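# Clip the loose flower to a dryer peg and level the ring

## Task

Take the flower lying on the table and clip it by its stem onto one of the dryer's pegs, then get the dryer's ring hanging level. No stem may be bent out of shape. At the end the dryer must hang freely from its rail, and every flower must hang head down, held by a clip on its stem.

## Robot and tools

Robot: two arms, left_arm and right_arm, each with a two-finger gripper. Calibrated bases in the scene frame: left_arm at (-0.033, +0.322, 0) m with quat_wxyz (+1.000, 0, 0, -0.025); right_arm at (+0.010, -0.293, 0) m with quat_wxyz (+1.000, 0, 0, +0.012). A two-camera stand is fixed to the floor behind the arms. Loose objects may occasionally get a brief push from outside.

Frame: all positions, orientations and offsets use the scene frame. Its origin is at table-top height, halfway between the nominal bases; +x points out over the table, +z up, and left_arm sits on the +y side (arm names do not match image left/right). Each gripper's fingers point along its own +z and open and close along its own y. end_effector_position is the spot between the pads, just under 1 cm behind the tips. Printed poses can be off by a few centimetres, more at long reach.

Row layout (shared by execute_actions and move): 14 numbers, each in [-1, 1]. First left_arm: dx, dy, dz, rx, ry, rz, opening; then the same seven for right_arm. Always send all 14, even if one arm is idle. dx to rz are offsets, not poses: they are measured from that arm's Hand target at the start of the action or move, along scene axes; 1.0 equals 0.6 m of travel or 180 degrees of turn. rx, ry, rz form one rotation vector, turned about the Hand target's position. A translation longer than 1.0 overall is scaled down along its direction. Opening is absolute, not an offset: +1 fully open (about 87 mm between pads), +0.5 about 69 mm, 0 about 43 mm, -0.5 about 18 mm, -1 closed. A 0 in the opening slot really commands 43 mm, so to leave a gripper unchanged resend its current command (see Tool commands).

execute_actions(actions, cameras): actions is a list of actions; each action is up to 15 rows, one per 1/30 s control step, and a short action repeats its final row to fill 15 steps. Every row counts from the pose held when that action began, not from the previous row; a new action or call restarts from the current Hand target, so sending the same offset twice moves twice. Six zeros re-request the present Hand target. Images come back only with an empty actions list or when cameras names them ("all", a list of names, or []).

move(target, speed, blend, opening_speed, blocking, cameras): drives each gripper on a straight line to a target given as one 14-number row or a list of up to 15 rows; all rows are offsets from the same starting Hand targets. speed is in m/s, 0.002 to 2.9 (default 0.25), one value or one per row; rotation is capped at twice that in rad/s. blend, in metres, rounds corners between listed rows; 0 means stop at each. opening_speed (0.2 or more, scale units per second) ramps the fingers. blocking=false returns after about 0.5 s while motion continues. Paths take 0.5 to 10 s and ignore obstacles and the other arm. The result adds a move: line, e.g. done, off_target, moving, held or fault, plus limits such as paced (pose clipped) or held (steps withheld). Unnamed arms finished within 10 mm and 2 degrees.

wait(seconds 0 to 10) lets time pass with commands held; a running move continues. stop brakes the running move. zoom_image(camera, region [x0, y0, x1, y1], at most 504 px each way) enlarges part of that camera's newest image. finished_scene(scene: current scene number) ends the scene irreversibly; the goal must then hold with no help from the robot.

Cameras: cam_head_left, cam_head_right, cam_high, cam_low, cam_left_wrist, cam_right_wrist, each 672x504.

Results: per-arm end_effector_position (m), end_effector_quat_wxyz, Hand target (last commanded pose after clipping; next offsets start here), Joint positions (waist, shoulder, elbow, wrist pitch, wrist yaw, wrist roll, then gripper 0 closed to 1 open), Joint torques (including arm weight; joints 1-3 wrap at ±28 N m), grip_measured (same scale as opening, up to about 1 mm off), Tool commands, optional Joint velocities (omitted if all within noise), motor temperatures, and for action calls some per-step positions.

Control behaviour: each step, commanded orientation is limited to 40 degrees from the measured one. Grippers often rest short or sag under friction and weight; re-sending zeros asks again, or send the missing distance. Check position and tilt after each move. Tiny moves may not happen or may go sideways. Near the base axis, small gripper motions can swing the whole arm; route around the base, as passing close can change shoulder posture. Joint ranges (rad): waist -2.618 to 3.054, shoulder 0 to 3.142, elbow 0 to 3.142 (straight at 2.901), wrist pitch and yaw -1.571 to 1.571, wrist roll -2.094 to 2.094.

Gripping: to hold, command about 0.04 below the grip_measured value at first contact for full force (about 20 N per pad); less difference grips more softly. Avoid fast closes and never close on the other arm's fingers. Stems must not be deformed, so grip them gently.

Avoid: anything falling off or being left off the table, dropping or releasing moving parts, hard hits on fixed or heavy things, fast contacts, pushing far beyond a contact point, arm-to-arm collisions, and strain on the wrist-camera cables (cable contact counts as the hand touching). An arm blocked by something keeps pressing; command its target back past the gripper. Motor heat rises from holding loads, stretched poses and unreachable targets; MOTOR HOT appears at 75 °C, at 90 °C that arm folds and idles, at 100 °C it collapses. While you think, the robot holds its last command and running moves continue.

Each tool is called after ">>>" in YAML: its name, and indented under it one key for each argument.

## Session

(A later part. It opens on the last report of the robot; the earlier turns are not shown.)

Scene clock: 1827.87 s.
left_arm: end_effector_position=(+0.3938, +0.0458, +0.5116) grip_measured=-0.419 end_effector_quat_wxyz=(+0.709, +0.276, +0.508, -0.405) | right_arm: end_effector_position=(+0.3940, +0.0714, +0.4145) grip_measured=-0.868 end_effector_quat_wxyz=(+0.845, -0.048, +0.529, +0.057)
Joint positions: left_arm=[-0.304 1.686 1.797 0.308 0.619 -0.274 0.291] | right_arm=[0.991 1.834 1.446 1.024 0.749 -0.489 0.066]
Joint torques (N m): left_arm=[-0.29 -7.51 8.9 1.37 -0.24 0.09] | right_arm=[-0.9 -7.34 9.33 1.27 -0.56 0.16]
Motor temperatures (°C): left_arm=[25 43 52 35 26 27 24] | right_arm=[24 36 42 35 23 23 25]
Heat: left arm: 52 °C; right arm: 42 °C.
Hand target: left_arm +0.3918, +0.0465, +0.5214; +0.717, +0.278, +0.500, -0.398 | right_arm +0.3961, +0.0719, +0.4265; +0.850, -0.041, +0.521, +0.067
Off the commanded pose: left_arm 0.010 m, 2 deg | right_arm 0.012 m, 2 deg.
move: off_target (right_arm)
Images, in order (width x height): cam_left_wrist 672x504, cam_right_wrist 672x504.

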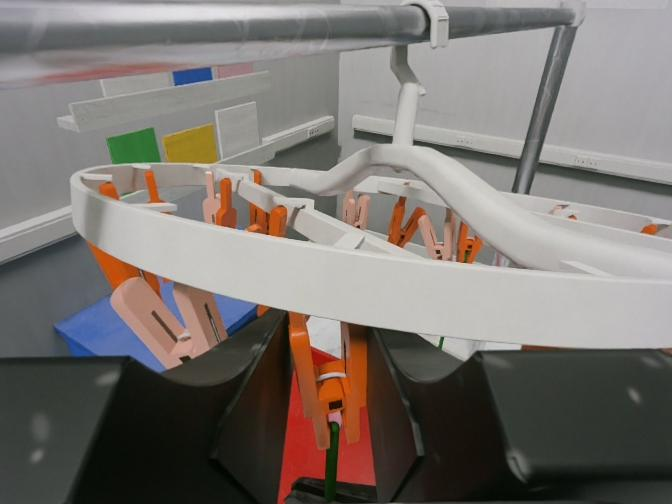

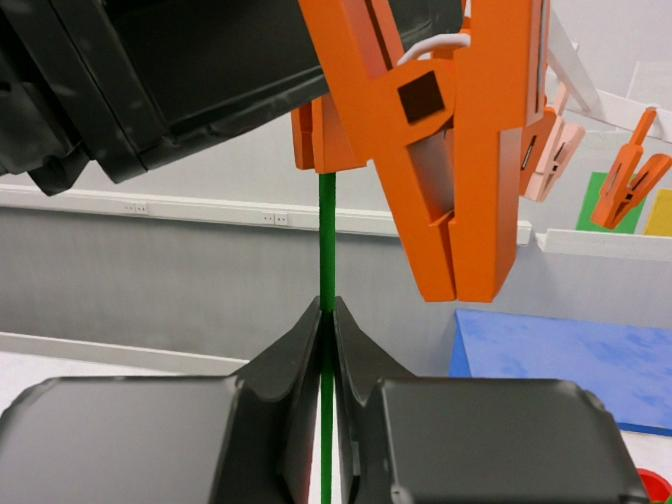

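>>> move:
  target: [0,0,0,0,0,0,-0.75, -0.002,-0.001,0.015,0,0,0,-0.96]
  speed: 0.04
  cameras: ["cam_left_wrist","cam_right_wrist"]

>>> zoom_image:
  camera: "cam_left_wrist"
  region: [305, 390, 375, 470]

>>> zoom_image:
  camera: "cam_right_wrist"
  region: [255, 60, 405, 240]

Scene clock: 1847.13 s.
left_arm: end_effector_position=(+0.3938, +0.0458, +0.5116) grip_measured=-0.419 end_effector_quat_wxyz=(+0.709, +0.277, +0.508, -0.404) | right_arm: end_effector_position=(+0.3947, +0.0725, +0.4193) grip_measured=-0.868 end_effector_quat_wxyz=(+0.844, -0.050, +0.531, +0.056)
Joint positions: left_arm=[-0.304 1.686 1.797 0.308 0.619 -0.272 0.291] | right_arm=[0.991 1.834 1.47 0.995 0.749 -0.489 0.066]
Joint torques (N m): left_arm=[-0.32 -7.34 8.92 1.39 -0.26 0.11] | right_arm=[-0.73 -8.03 9.46 1.23 -0.54 0.15]
Heat: left arm: 52 °C; right arm: 41 °C.
Hand target: left_arm +0.3917, +0.0465, +0.5214; +0.717, +0.278, +0.500, -0.398 | right_arm +0.3949, +0.0714, +0.4355; +0.850, -0.041, +0.521, +0.067
Off the commanded pose: left_arm 0.010 m, 1 deg | right_arm 0.016 m, 2 deg.
move: off_target (right_arm)
Images, in order (width x height): cam_left_wrist 672x504, cam_right_wrist 672x504.

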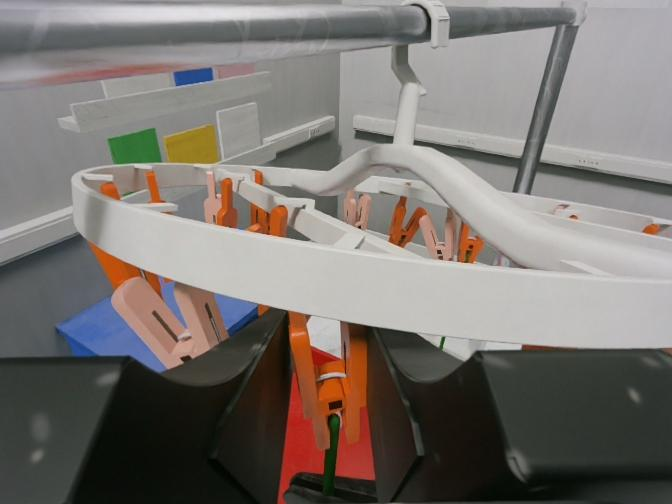

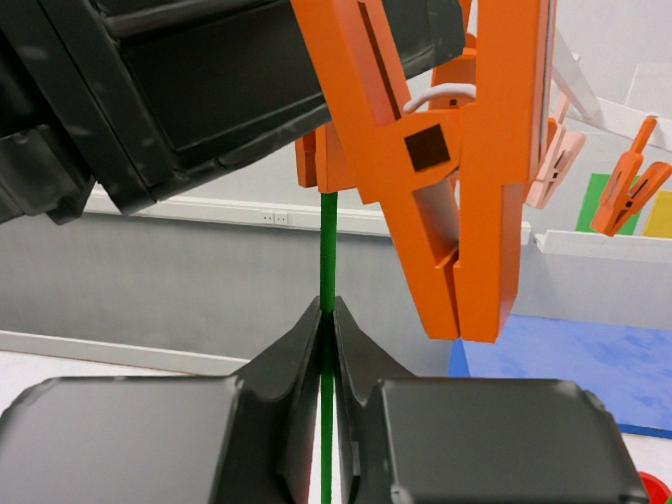

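Scaled by 6.300 from the camera's 672x504 image, which has a finer 960x720 frame.

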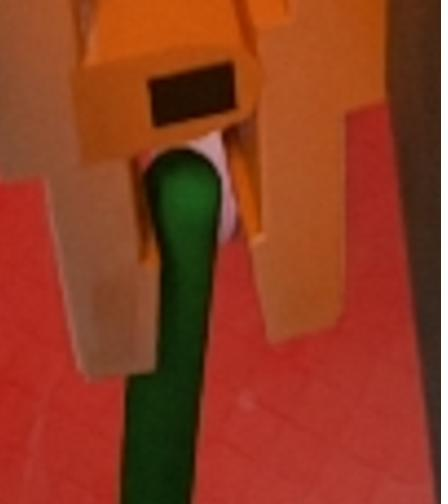

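Scaled by 2.800 from the camera's 672x504 image, which has a finer 960x720 frame.

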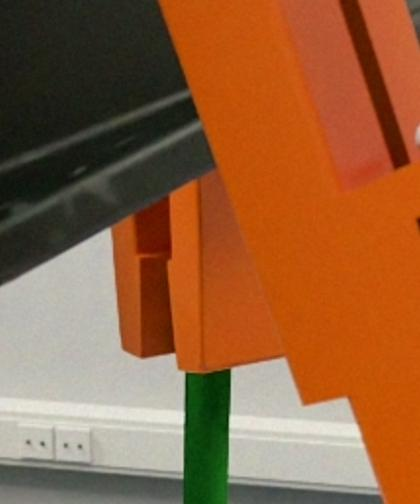

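>>> move:
  target: [0,0,0,0,0,0,-0.05, 0,0,0,0,0,0,-0.96]
  opening_speed: 0.4
  cameras: ["cam_left_wrist","cam_right_wrist","cam_high"]

>>> zoom_image:
  camera: "cam_left_wrist"
  region: [250, 280, 420, 470]

>>> zoom_image:
  camera: "cam_right_wrist"
  region: [255, 60, 405, 240]

Scene clock: 1860.93 s.
left_arm: end_effector_position=(+0.3942, +0.0461, +0.5117) grip_measured=-0.050 end_effector_quat_wxyz=(+0.710, +0.276, +0.508, -0.403) | right_arm: end_effector_position=(+0.3948, +0.0727, +0.4186) grip_measured=-0.868 end_effector_quat_wxyz=(+0.844, -0.051, +0.531, +0.055)
Joint positions: left_arm=[-0.304 1.686 1.797 0.308 0.617 -0.27 0.475] | right_arm=[0.991 1.834 1.47 0.991 0.749 -0.489 0.066]
Joint torques (N m): left_arm=[-0.39 -7.32 8.84 1.43 -0.23 0.07] | right_arm=[-0.72 -8.06 9.46 1.3 -0.54 0.14]
Heat: left arm: 53 °C; right arm: 42 °C.
Hand target: left_arm +0.3917, +0.0465, +0.5214; +0.717, +0.278, +0.500, -0.398 | right_arm +0.3949, +0.0714, +0.4354; +0.850, -0.041, +0.521, +0.067
Off the commanded pose: left_arm 0.010 m, 1 deg | right_arm 0.017 m, 2 deg.
move: off_target (right_arm)
Images, in order (width x height): cam_high 672x504, cam_left_wrist 672x504, cam_right_wrist 672x504.

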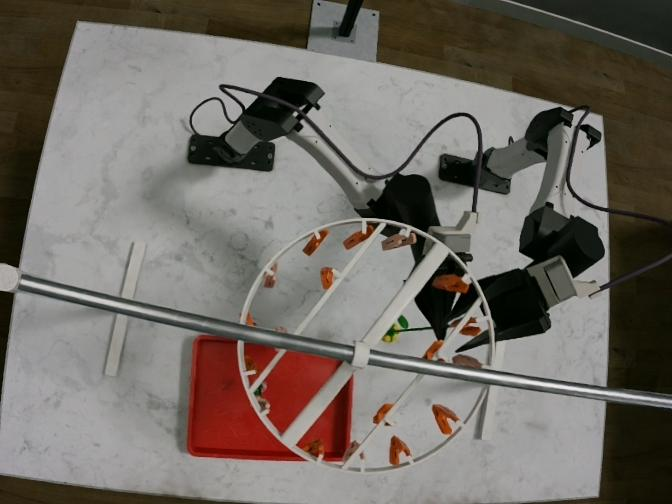

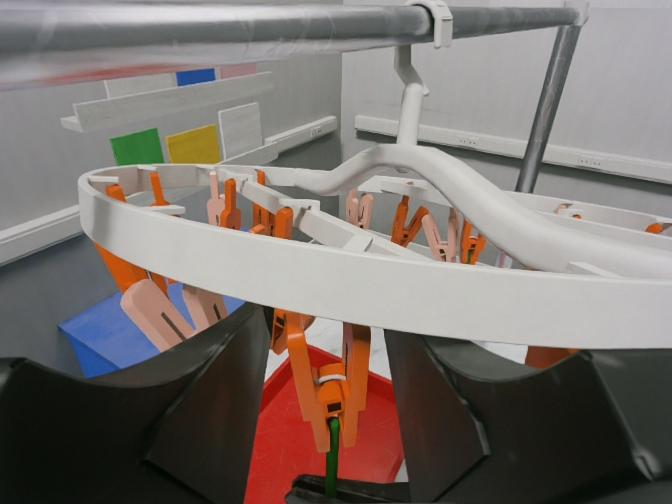

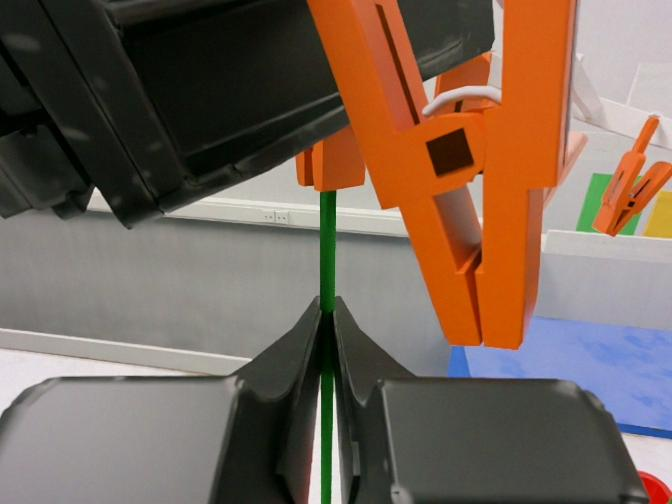

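Scaled by 2.653 from the camera's 672x504 image, which has a finer 960x720 frame.

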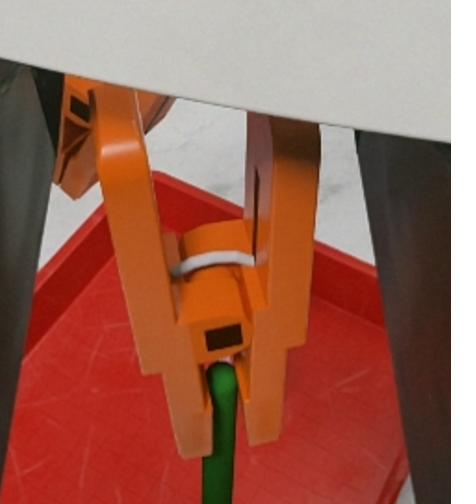

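Scaled by 2.800 from the camera's 672x504 image, which has a finer 960x720 frame.

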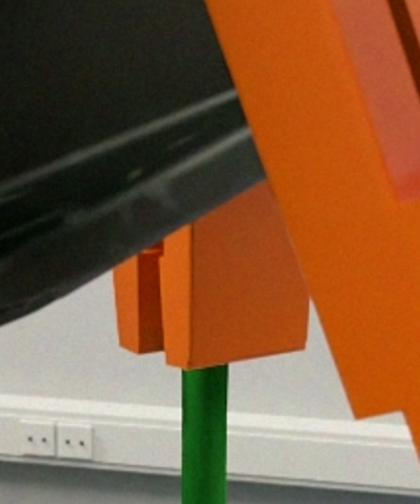

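>>> move:
  target: [-0.1,0.16,-0.0667,0,0,0,-0.05, 0,0,0,0,0,0,-0.96]
  speed: 0.1
  cameras: ["cam_left_wrist","cam_right_wrist","cam_head_left"]

Scene clock: 1868.37 s.
left_arm: end_effector_position=(+0.3391, +0.1420, +0.4808) grip_measured=-0.050 end_effector_quat_wxyz=(+0.719, +0.273, +0.503, -0.395) | right_arm: end_effector_position=(+0.3948, +0.0727, +0.4186) grip_measured=-0.868 end_effector_quat_wxyz=(+0.844, -0.051, +0.531, +0.055)
Joint positions: left_arm=[-0.055 1.363 1.322 0.572 0.82 -0.411 0.475] | right_arm=[0.991 1.834 1.47 0.991 0.749 -0.489 0.066]
Joint torques (N m): left_arm=[0.21 -6.16 5.6 1.38 -0.01 -0.11] | right_arm=[-0.72 -8.06 9.46 1.3 -0.53 0.15]
Heat: left arm: 52 °C; right arm: 42 °C.
Hand target: left_arm +0.3318, +0.1426, +0.4814; +0.718, +0.278, +0.500, -0.398 | right_arm +0.3949, +0.0714, +0.4355; +0.850, -0.041, +0.521, +0.067
Off the commanded pose: left_arm 0.007 m, 1 deg | right_arm 0.017 m, 2 deg.
move: off_target (right_arm)
Images, in order (width x height): cam_head_left 672x504, cam_left_wrist 672x504, cam_right_wrist 672x504.

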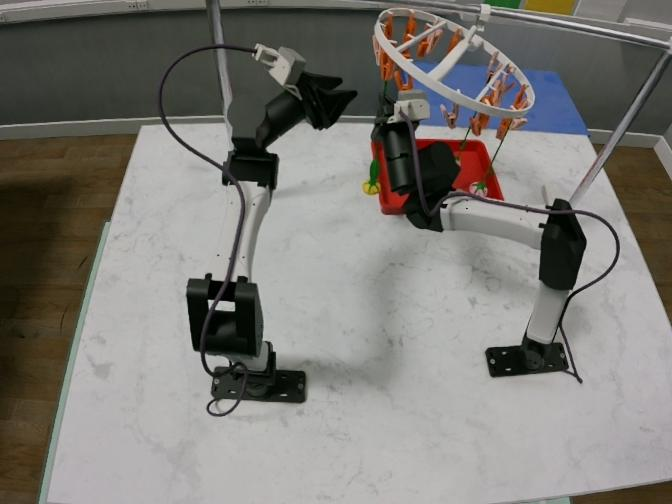

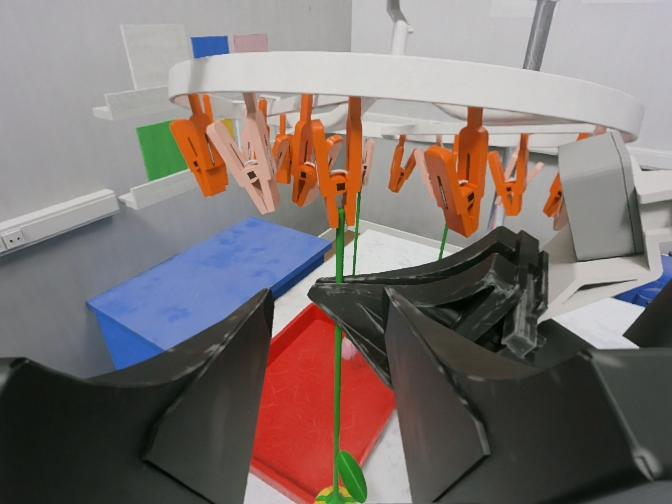

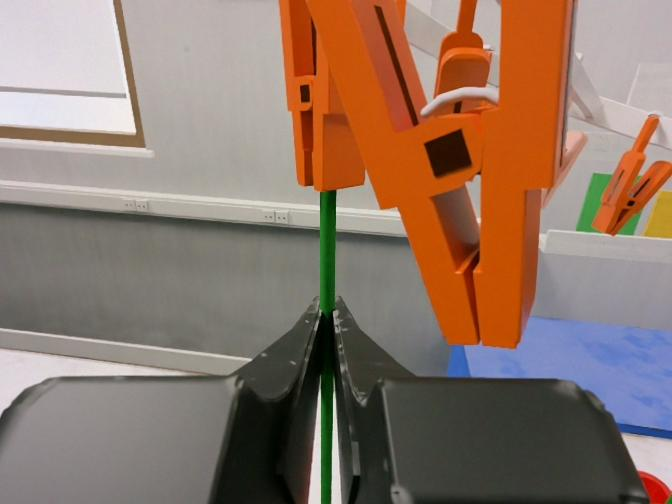

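>>> move:
  target:
    - [-0.1,0.16,-0.0667,0,0,0,-0.05, 0,0,-0.035,0,0,0,-0.96]
    - [-0.1,0.16,-0.0667,0,0,0,-0.05, 0,0,-0.035,0,0,0,-0.55]
  speed: 0.04
  opening_speed: 0.3
  cameras: ["cam_left_wrist","cam_right_wrist","cam_head_left"]

Scene clock: 1882.47 s.
left_arm: end_effector_position=(+0.2738, +0.2388, +0.4472) grip_measured=-0.050 end_effector_quat_wxyz=(+0.723, +0.273, +0.495, -0.396) | right_arm: end_effector_position=(+0.3933, +0.0703, +0.4176) grip_measured=-0.550 end_effector_quat_wxyz=(+0.848, -0.042, +0.525, +0.061)
Joint positions: left_arm=[0.362 1.218 0.976 1.235 1.127 -0.943 0.475] | right_arm=[0.991 1.834 1.448 1.039 0.749 -0.489 0.225]
Joint torques (N m): left_arm=[0.43 -2.93 5.01 0.65 -0.27 -0.13] | right_arm=[-0.76 -7.01 5.35 1.61 -0.54 0.16]
Heat: left arm: 49 °C; right arm: 42 °C.
Hand target: left_arm +0.2718, +0.2386, +0.4414; +0.718, +0.278, +0.500, -0.398 | right_arm +0.3949, +0.0713, +0.4146; +0.850, -0.041, +0.521, +0.067
Off the commanded pose: left_arm 0.006 m, 1 deg | right_arm 0.004 m, 1 deg.
move: done
Images, in order (width x height): cam_head_left 672x504, cam_left_wrist 672x504, cam_right_wrist 672x504.

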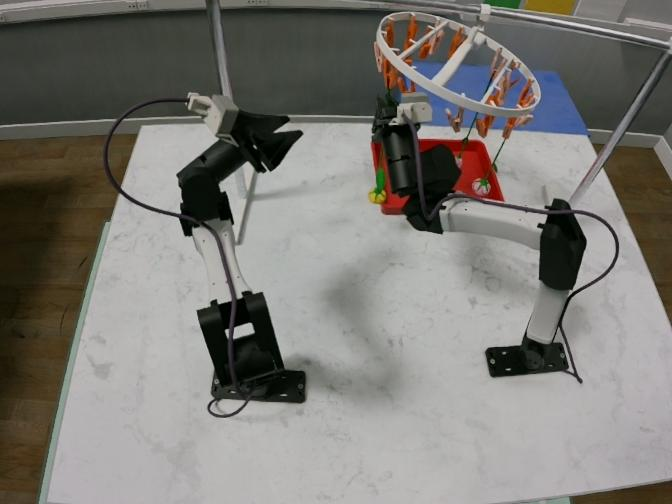

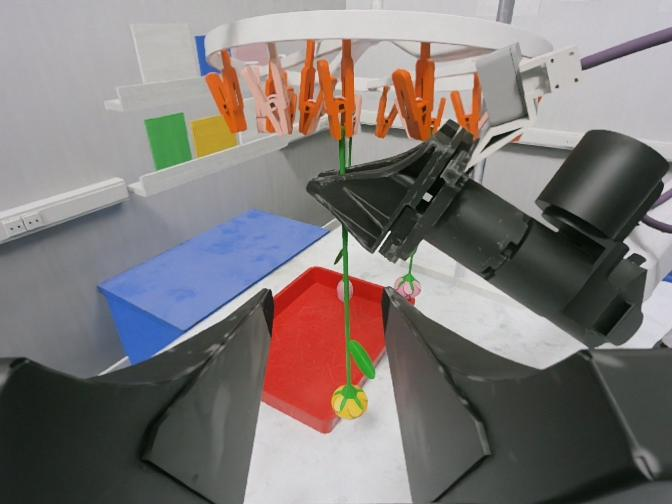

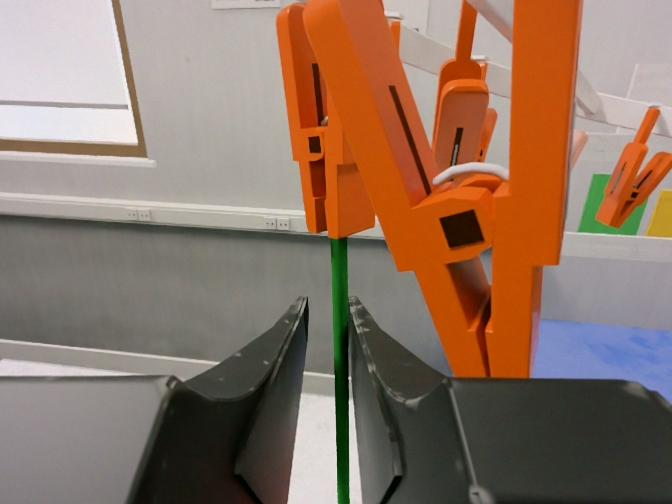

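>>> move:
  target:
    - [0,0,0,0,0,0,-0.05, -0.2,-0.0305,-0.11,0,0,0,-0.45]
    - [0,0,0,0,0,0,-0.05, -0.3,-0.1,-0.25,0,0,0,-0.45]
  speed: 0.1
  blend: 0.03
  cameras: ["all"]

>>> zoom_image:
  camera: "cam_low"
  region: [180, 0, 430, 200]

>>> zoom_image:
  camera: "cam_head_left"
  region: [350, 0, 560, 160]

Scene clock: 1899.07 s.
left_arm: end_effector_position=(+0.2738, +0.2388, +0.4472) grip_measured=-0.050 end_effector_quat_wxyz=(+0.723, +0.273, +0.495, -0.396) | right_arm: end_effector_position=(+0.2175, +0.0205, +0.2491) grip_measured=-0.450 end_effector_quat_wxyz=(+0.783, -0.144, +0.602, +0.060)
Joint positions: left_arm=[0.362 1.218 0.976 1.235 1.127 -0.943 0.475] | right_arm=[1.419 1.539 0.584 1.468 1.076 -0.617 0.275]
Joint torques (N m): left_arm=[0.31 -3.23 5 0.68 -0.25 -0.09] | right_arm=[0.14 -6.26 4.37 2.55 -0.25 0.19]
Motor temperatures (°C): left_arm=[25 41 47 33 26 27 23] | right_arm=[24 38 40 34 23 23 24]
Heat: left arm: 47 °C; right arm: 40 °C.
Hand target: left_arm +0.2718, +0.2386, +0.4414; +0.718, +0.278, +0.500, -0.398 | right_arm +0.2148, +0.0113, +0.2646; +0.850, -0.041, +0.521, +0.067
Off the commanded pose: left_arm 0.006 m, 1 deg | right_arm 0.018 m, 17 deg.
joint sent to its limit (right arm) — joint 4 (wrist pitch), upper limit. The joint targets are off in orientation, not in position.
move: off_target (right_arm)

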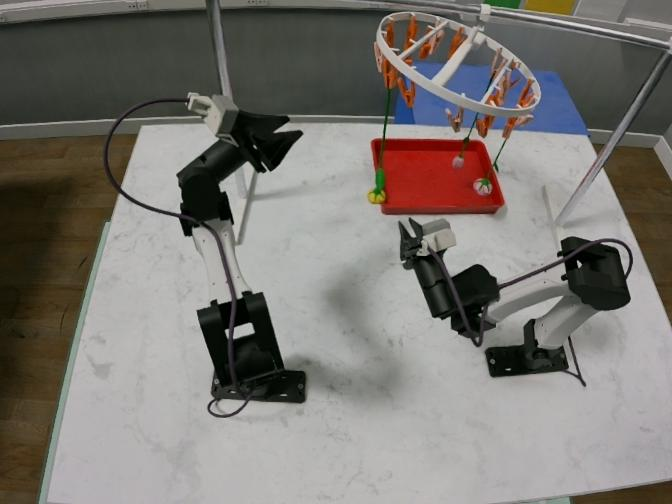

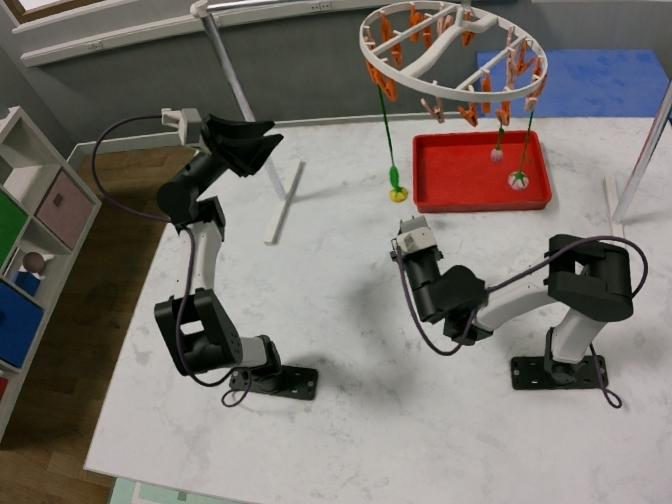

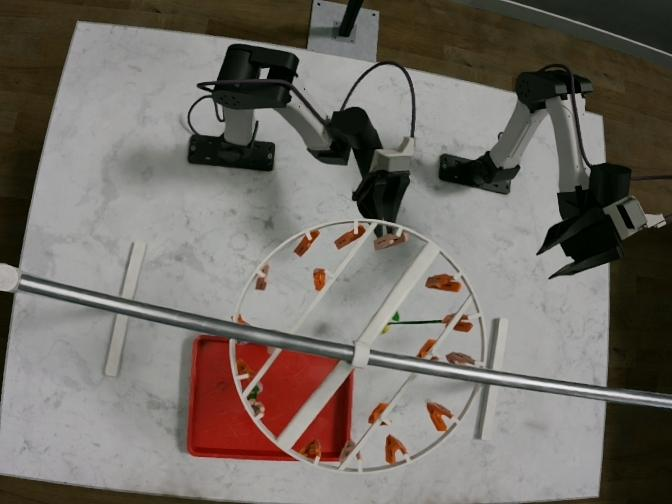

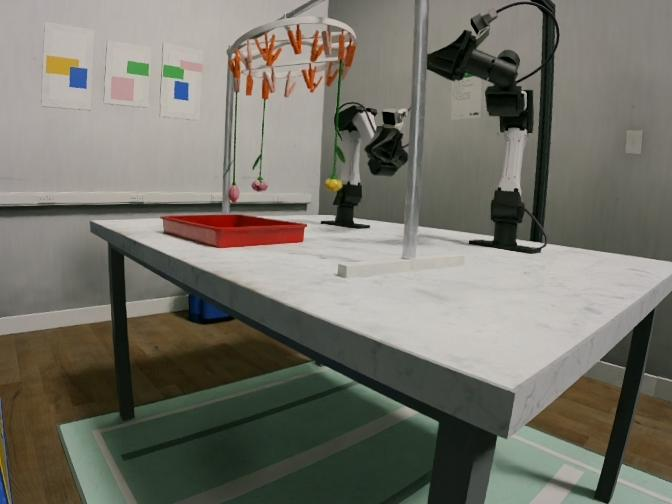

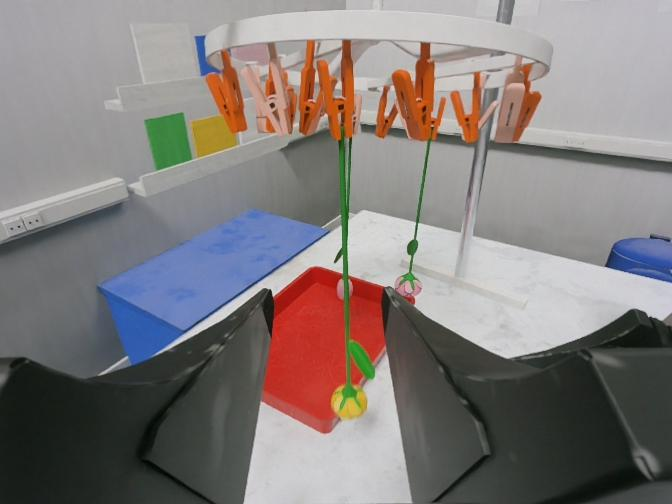

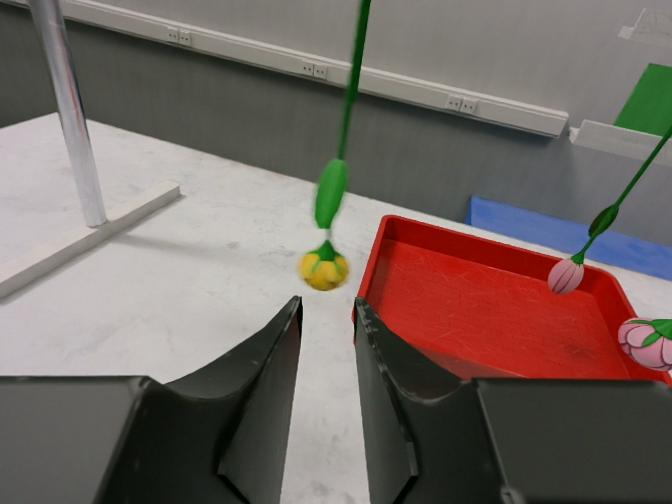

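Scaled by 2.016 from the camera's 672x504 image, which has a finer 960x720 frame.

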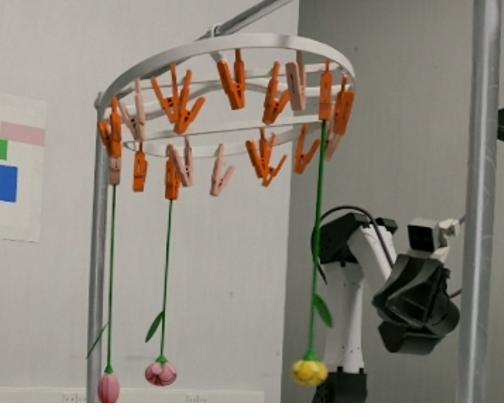

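Scaled by 2.400 from the camera's 672x504 image, which has a finer 960x720 frame.

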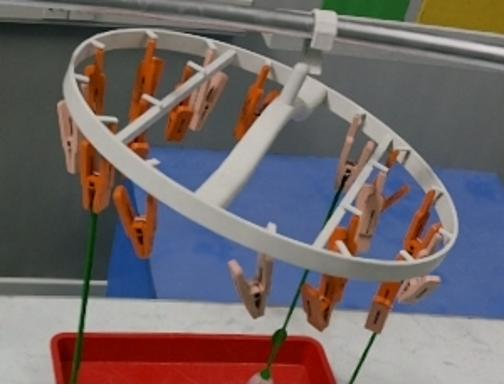

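>>> zoom_image:
  camera: "cam_left_wrist"
  region: [180, 0, 580, 160]

>>> zoom_image:
  camera: "cam_high"
  region: [210, 200, 510, 490]

Scaled by 1.260 from the camera's 672x504 image, which has a finer 960x720 frame.

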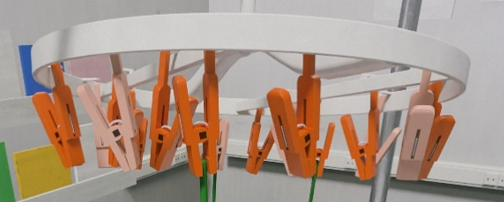

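Scaled by 1.680 from the camera's 672x504 image, which has a finer 960x720 frame.

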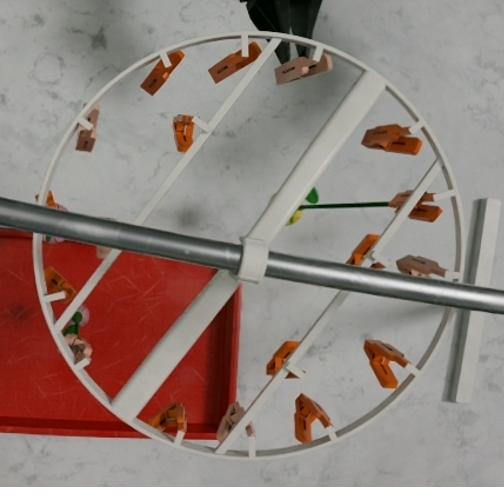

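>>> wait:
  seconds: 0.5
  cameras: ["cam_left_wrist","cam_low","cam_head_left"]

>>> zoom_image:
  camera: "cam_left_wrist"
  region: [180, 0, 580, 160]

>>> zoom_image:
  camera: "cam_low"
  region: [200, 0, 380, 150]

Scene clock: 1963.70 s.
left_arm: end_effector_position=(+0.2738, +0.2388, +0.4472) grip_measured=-0.050 end_effector_quat_wxyz=(+0.723, +0.273, +0.495, -0.396) | right_arm: end_effector_position=(+0.2176, +0.0203, +0.2491) grip_measured=-0.450 end_effector_quat_wxyz=(+0.783, -0.144, +0.603, +0.060)
Joint positions: left_arm=[0.362 1.218 0.976 1.235 1.127 -0.943 0.475] | right_arm=[1.419 1.539 0.584 1.468 1.077 -0.617 0.275]
Joint torques (N m): left_arm=[0.28 -3.1 5.19 0.63 -0.24 -0.08] | right_arm=[0.14 -6.27 4.37 2.55 -0.23 0.19]
Motor temperatures (°C): left_arm=[25 38 45 31 26 27 23] | right_arm=[24 34 37 39 23 23 23]
Heat: left arm: 45 °C; right arm: 39 °C.
Hand target: left_arm +0.2718, +0.2386, +0.4414; +0.718, +0.278, +0.500, -0.398 | right_arm +0.2148, +0.0113, +0.2646; +0.850, -0.041, +0.521, +0.067
Tool commands: left_gripper/opening=-0.05 right_gripper/opening=-0.45
Off the commanded pose: left_arm 0.006 m, 1 deg | right_arm 0.018 m, 17 deg.
wait: 0.50 s; at rest from the start
Images, in order (width x height): cam_head_left 672x504, cam_low 672x504, cam_left_wrist 672x504.

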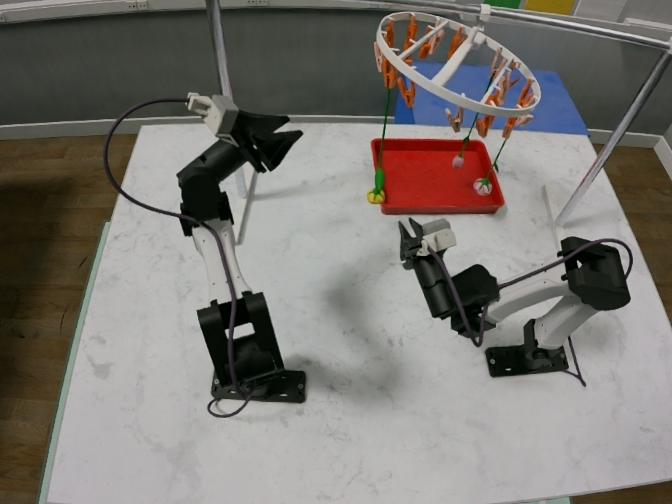

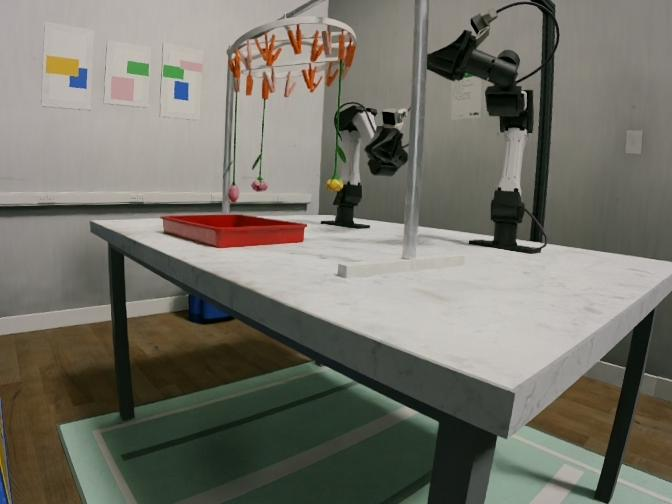

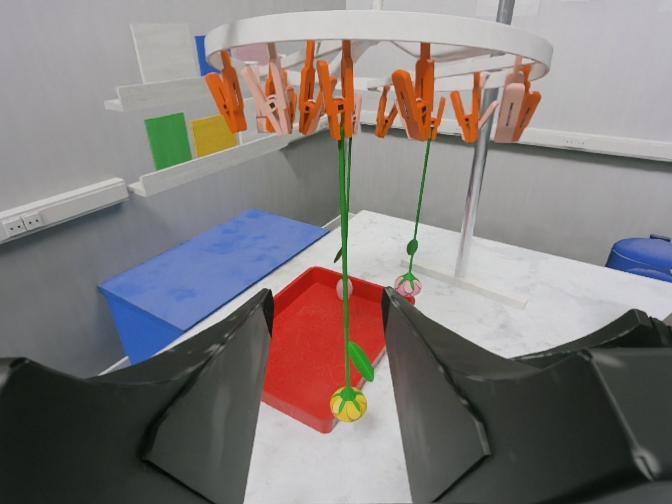

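Scaled by 1.260 from the camera's 672x504 image, which has a finer 960x720 frame.

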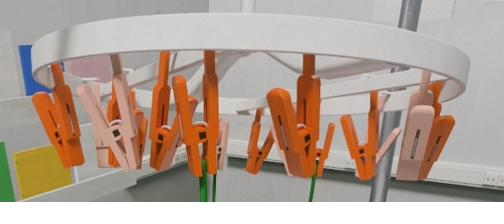

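Scaled by 2.800 from the camera's 672x504 image, which has a finer 960x720 frame.

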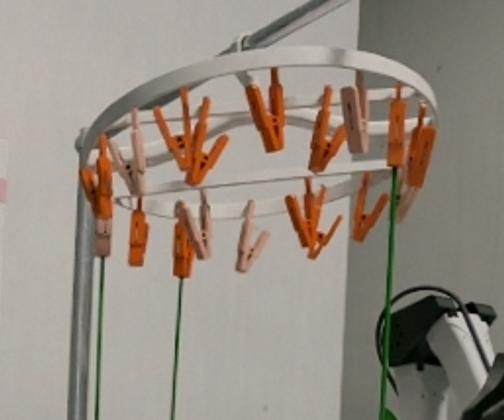

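>>> move:
  target:
    - [0.1,-0.13,0.31,0.0895,0.056,0,-1, 0,0,0,0,0,0,-0.45]
    - [0.155,-0.245,0.265,0.0895,0.056,0,-1, 0,0,0,0,0,0,-0.45]
  speed: 0.12
  blend: 0.03
  cameras: ["cam_left_wrist","cam_high","cam_head_left","cam_low"]

>>> zoom_image:
  camera: "cam_high"
  region: [380, 210, 540, 380]

Scene clock: 2059.33 s.
left_arm: end_effector_position=(+0.3597, +0.0930, +0.6021) grip_measured=-1.000 end_effector_quat_wxyz=(+0.684, +0.301, +0.548, -0.375) | right_arm: end_effector_position=(+0.2176, +0.0202, +0.2490) grip_measured=-0.450 end_effector_quat_wxyz=(+0.783, -0.143, +0.603, +0.060)
Joint positions: left_arm=[-0.204 1.974 2.851 -0.581 0.726 -0.199 0] | right_arm=[1.419 1.539 0.584 1.468 1.078 -0.617 0.275]
Joint torques (N m): left_arm=[-0.55 -5.89 5.07 1.49 -0.23 0.05] | right_arm=[0.14 -6.28 4.4 2.55 -0.23 0.19]
Heat: left arm: 44 °C; right arm: 41 °C.
Hand target: left_arm +0.3647, +0.0916, +0.6004; +0.625, +0.340, +0.611, -0.347 | right_arm +0.2149, +0.0113, +0.2646; +0.850, -0.041, +0.521, +0.067
Off the commanded pose: left_arm 0.005 m, 11 deg | right_arm 0.018 m, 17 deg.
elbow stopped short (left arm): the move would have taken joint 3 (elbow) straighter than the controller allows.
joint sent to its limit (right arm) — joint 4 (wrist pitch), upper limit. The joint targets are off in orientation, not in position.
move: off_target (left_arm, right_arm)
Images, in order (width x height): cam_head_left 672x504, cam_high 672x504, cam_low 672x504, cam_left_wrist 672x504.

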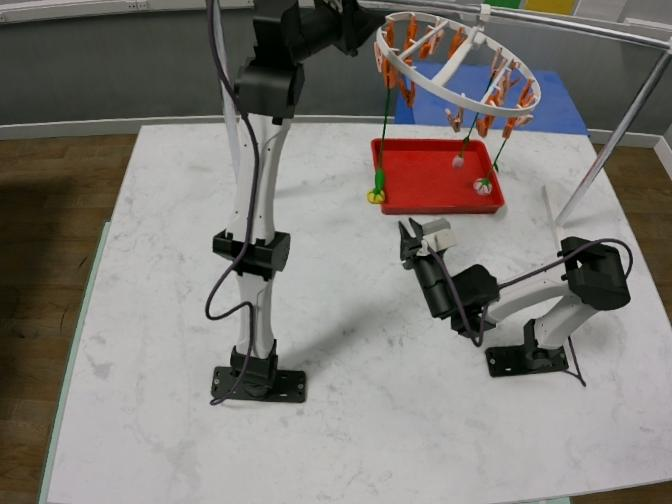

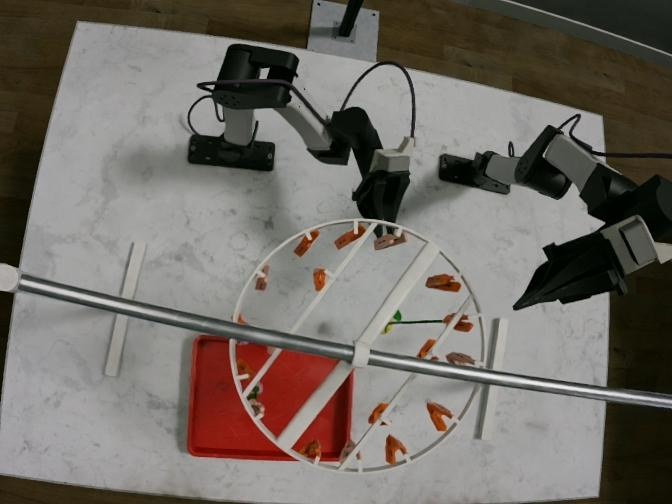

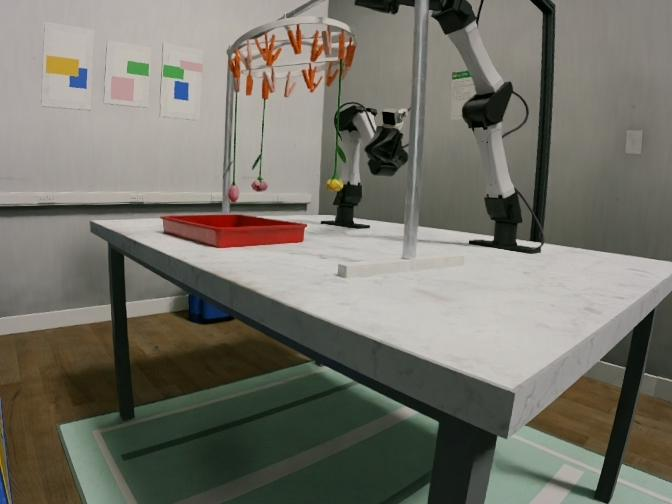

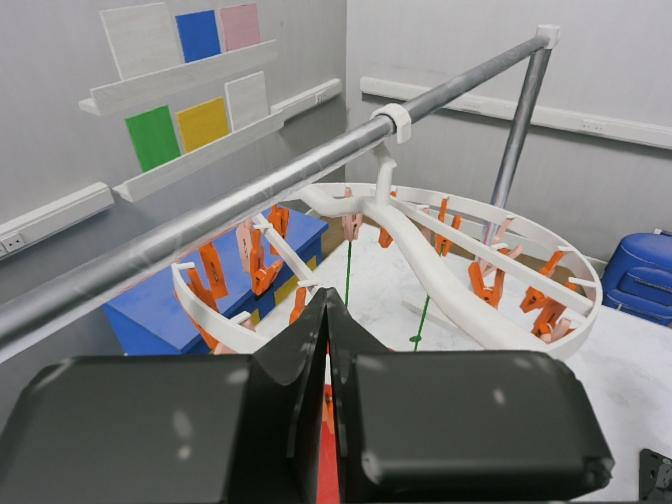

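Scaled by 2.965 from the camera's 672x504 image, which has a finer 960x720 frame.

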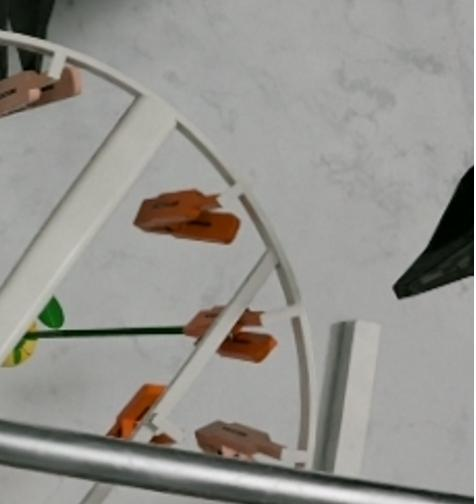

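>>> move:
  target:
    - [0.0038,-0.0827,0.01,-0.0895,-0.056,0,-1, 0,0,0,0,0,0,-0.45]
  speed: 0.1
  cameras: ["cam_left_wrist","cam_high","cam_low"]

>>> zoom_image:
  camera: "cam_high"
  region: [380, 210, 540, 380]

>>> zoom_image:
  camera: "cam_low"
  region: [200, 0, 400, 150]

Scene clock: 2097.30 s.
left_arm: end_effector_position=(+0.3757, +0.0397, +0.5970) grip_measured=-1.000 end_effector_quat_wxyz=(+0.712, +0.284, +0.506, -0.396) | right_arm: end_effector_position=(+0.2176, +0.0202, +0.2490) grip_measured=-0.450 end_effector_quat_wxyz=(+0.783, -0.143, +0.603, +0.060)
Joint positions: left_arm=[-0.341 1.878 2.461 -0.178 0.589 -0.229 0] | right_arm=[1.419 1.539 0.584 1.468 1.078 -0.617 0.275]
Joint torques (N m): left_arm=[-0.7 -9.24 4.56 1.53 -0.28 -0.11] | right_arm=[0.14 -6.27 4.38 2.55 -0.23 0.19]
Heat: left arm: 43 °C; right arm: 42 °C.
Hand target: left_arm +0.3670, +0.0419, +0.6063; +0.717, +0.278, +0.500, -0.398 | right_arm +0.2149, +0.0113, +0.2646; +0.850, -0.041, +0.521, +0.067
Off the commanded pose: left_arm 0.013 m, 1 deg | right_arm 0.018 m, 17 deg.
joint sent to its limit (right arm) — joint 4 (wrist pitch), upper limit. The joint targets are off in orientation, not in position.
move: off_target (left_arm, right_arm)
Images, in order (width x height): cam_high 672x504, cam_low 672x504, cam_left_wrist 672x504.

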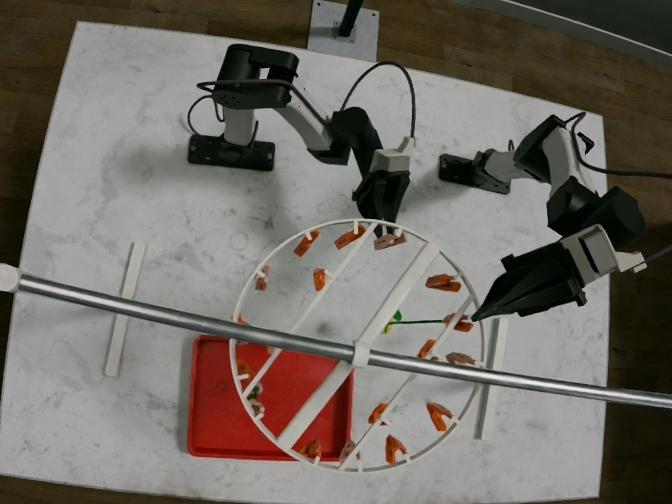

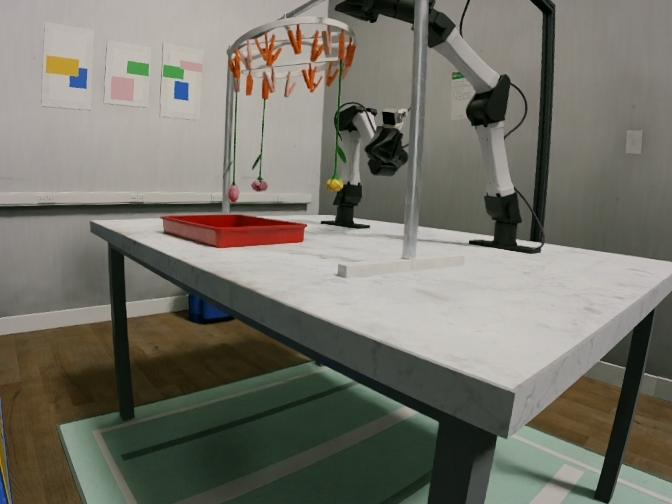

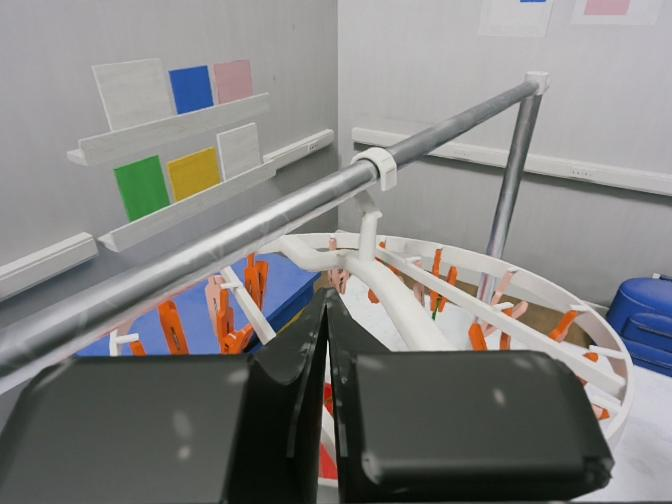

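Scaled by 2.965 from the camera's 672x504 image, which has a finer 960x720 frame.

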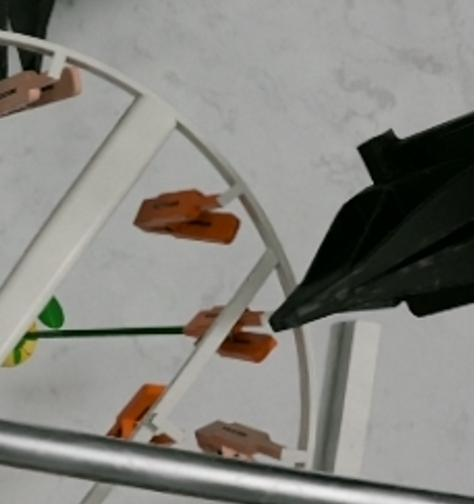

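Scaled by 2.520 from the camera's 672x504 image, which has a finer 960x720 frame.

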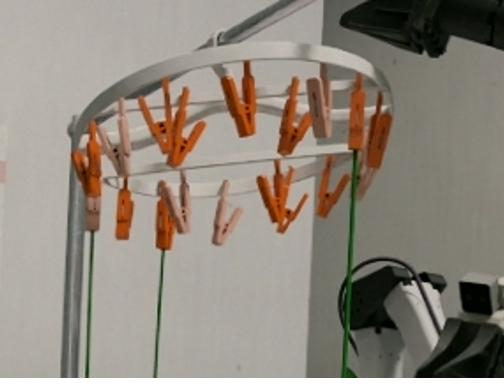

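>>> move:
  target:
    - [0,0,-0.085,0,0,0,-1, 0,0,0,0,0,0,-0.45]
  speed: 0.05
  cameras: ["cam_left_wrist","cam_high","cam_low"]

>>> zoom_image:
  camera: "cam_low"
  region: [200, 0, 400, 150]

Scene clock: 2104.50 s.
left_arm: end_effector_position=(+0.3772, +0.0391, +0.5461) grip_measured=-1.000 end_effector_quat_wxyz=(+0.712, +0.283, +0.506, -0.396) | right_arm: end_effector_position=(+0.2176, +0.0202, +0.2490) grip_measured=-0.450 end_effector_quat_wxyz=(+0.783, -0.143, +0.603, +0.060)
Joint positions: left_arm=[-0.341 1.697 1.969 0.133 0.588 -0.231 0] | right_arm=[1.419 1.539 0.584 1.468 1.078 -0.617 0.275]
Joint torques (N m): left_arm=[-0.73 -9.51 5.27 1.55 -0.3 -0.02] | right_arm=[0.14 -6.27 4.4 2.55 -0.23 0.19]
Heat: left arm: 43 °C; right arm: 42 °C.
Hand target: left_arm +0.3670, +0.0419, +0.5554; +0.717, +0.278, +0.500, -0.398 | right_arm +0.2149, +0.0113, +0.2646; +0.850, -0.041, +0.521, +0.067
Off the commanded pose: left_arm 0.014 m, 1 deg | right_arm 0.018 m, 17 deg.
joint sent to its limit (right arm) — joint 4 (wrist pitch), upper limit. The joint targets are off in orientation, not in position.
move: off_target (left_arm, right_arm)
Images, in order (width x height): cam_high 672x504, cam_low 672x504, cam_left_wrist 672x504.

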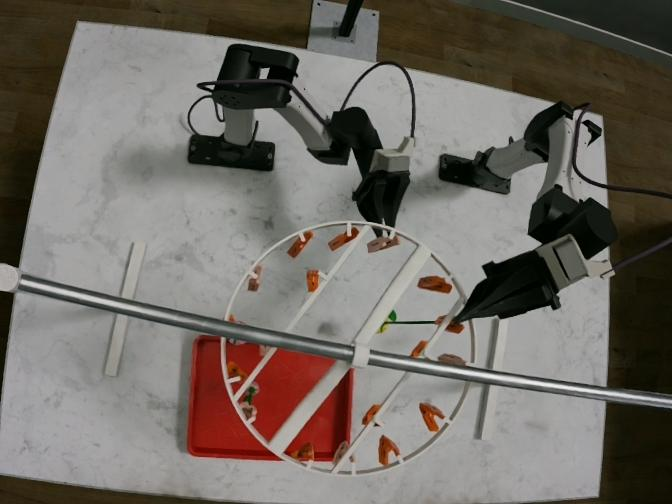

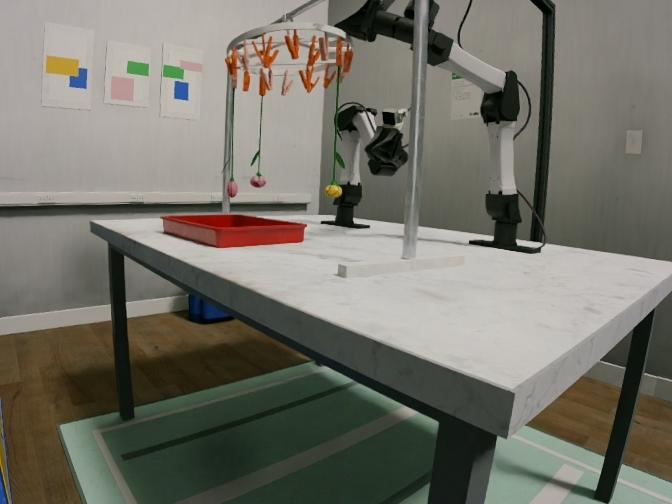

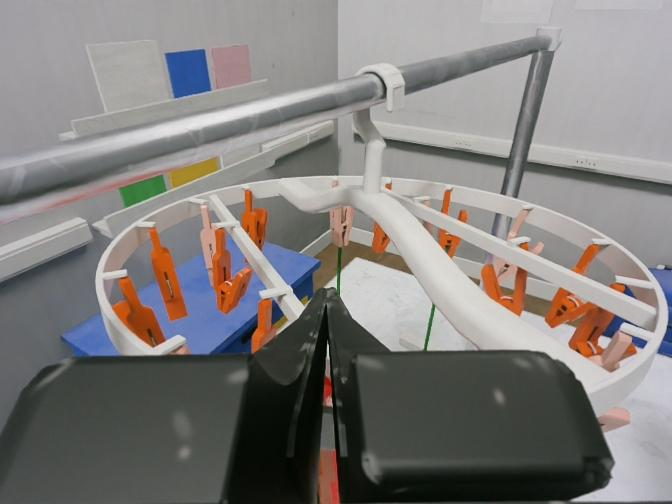

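Scaled by 2.520 from the camera's 672x504 image, which has a finer 960x720 frame.

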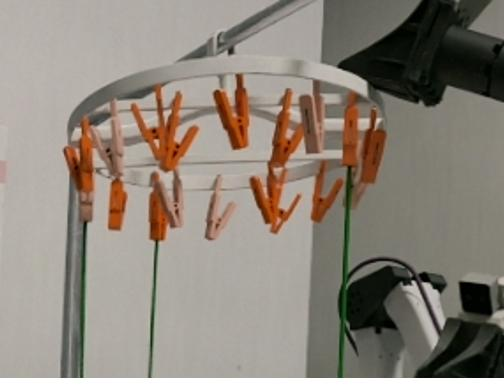

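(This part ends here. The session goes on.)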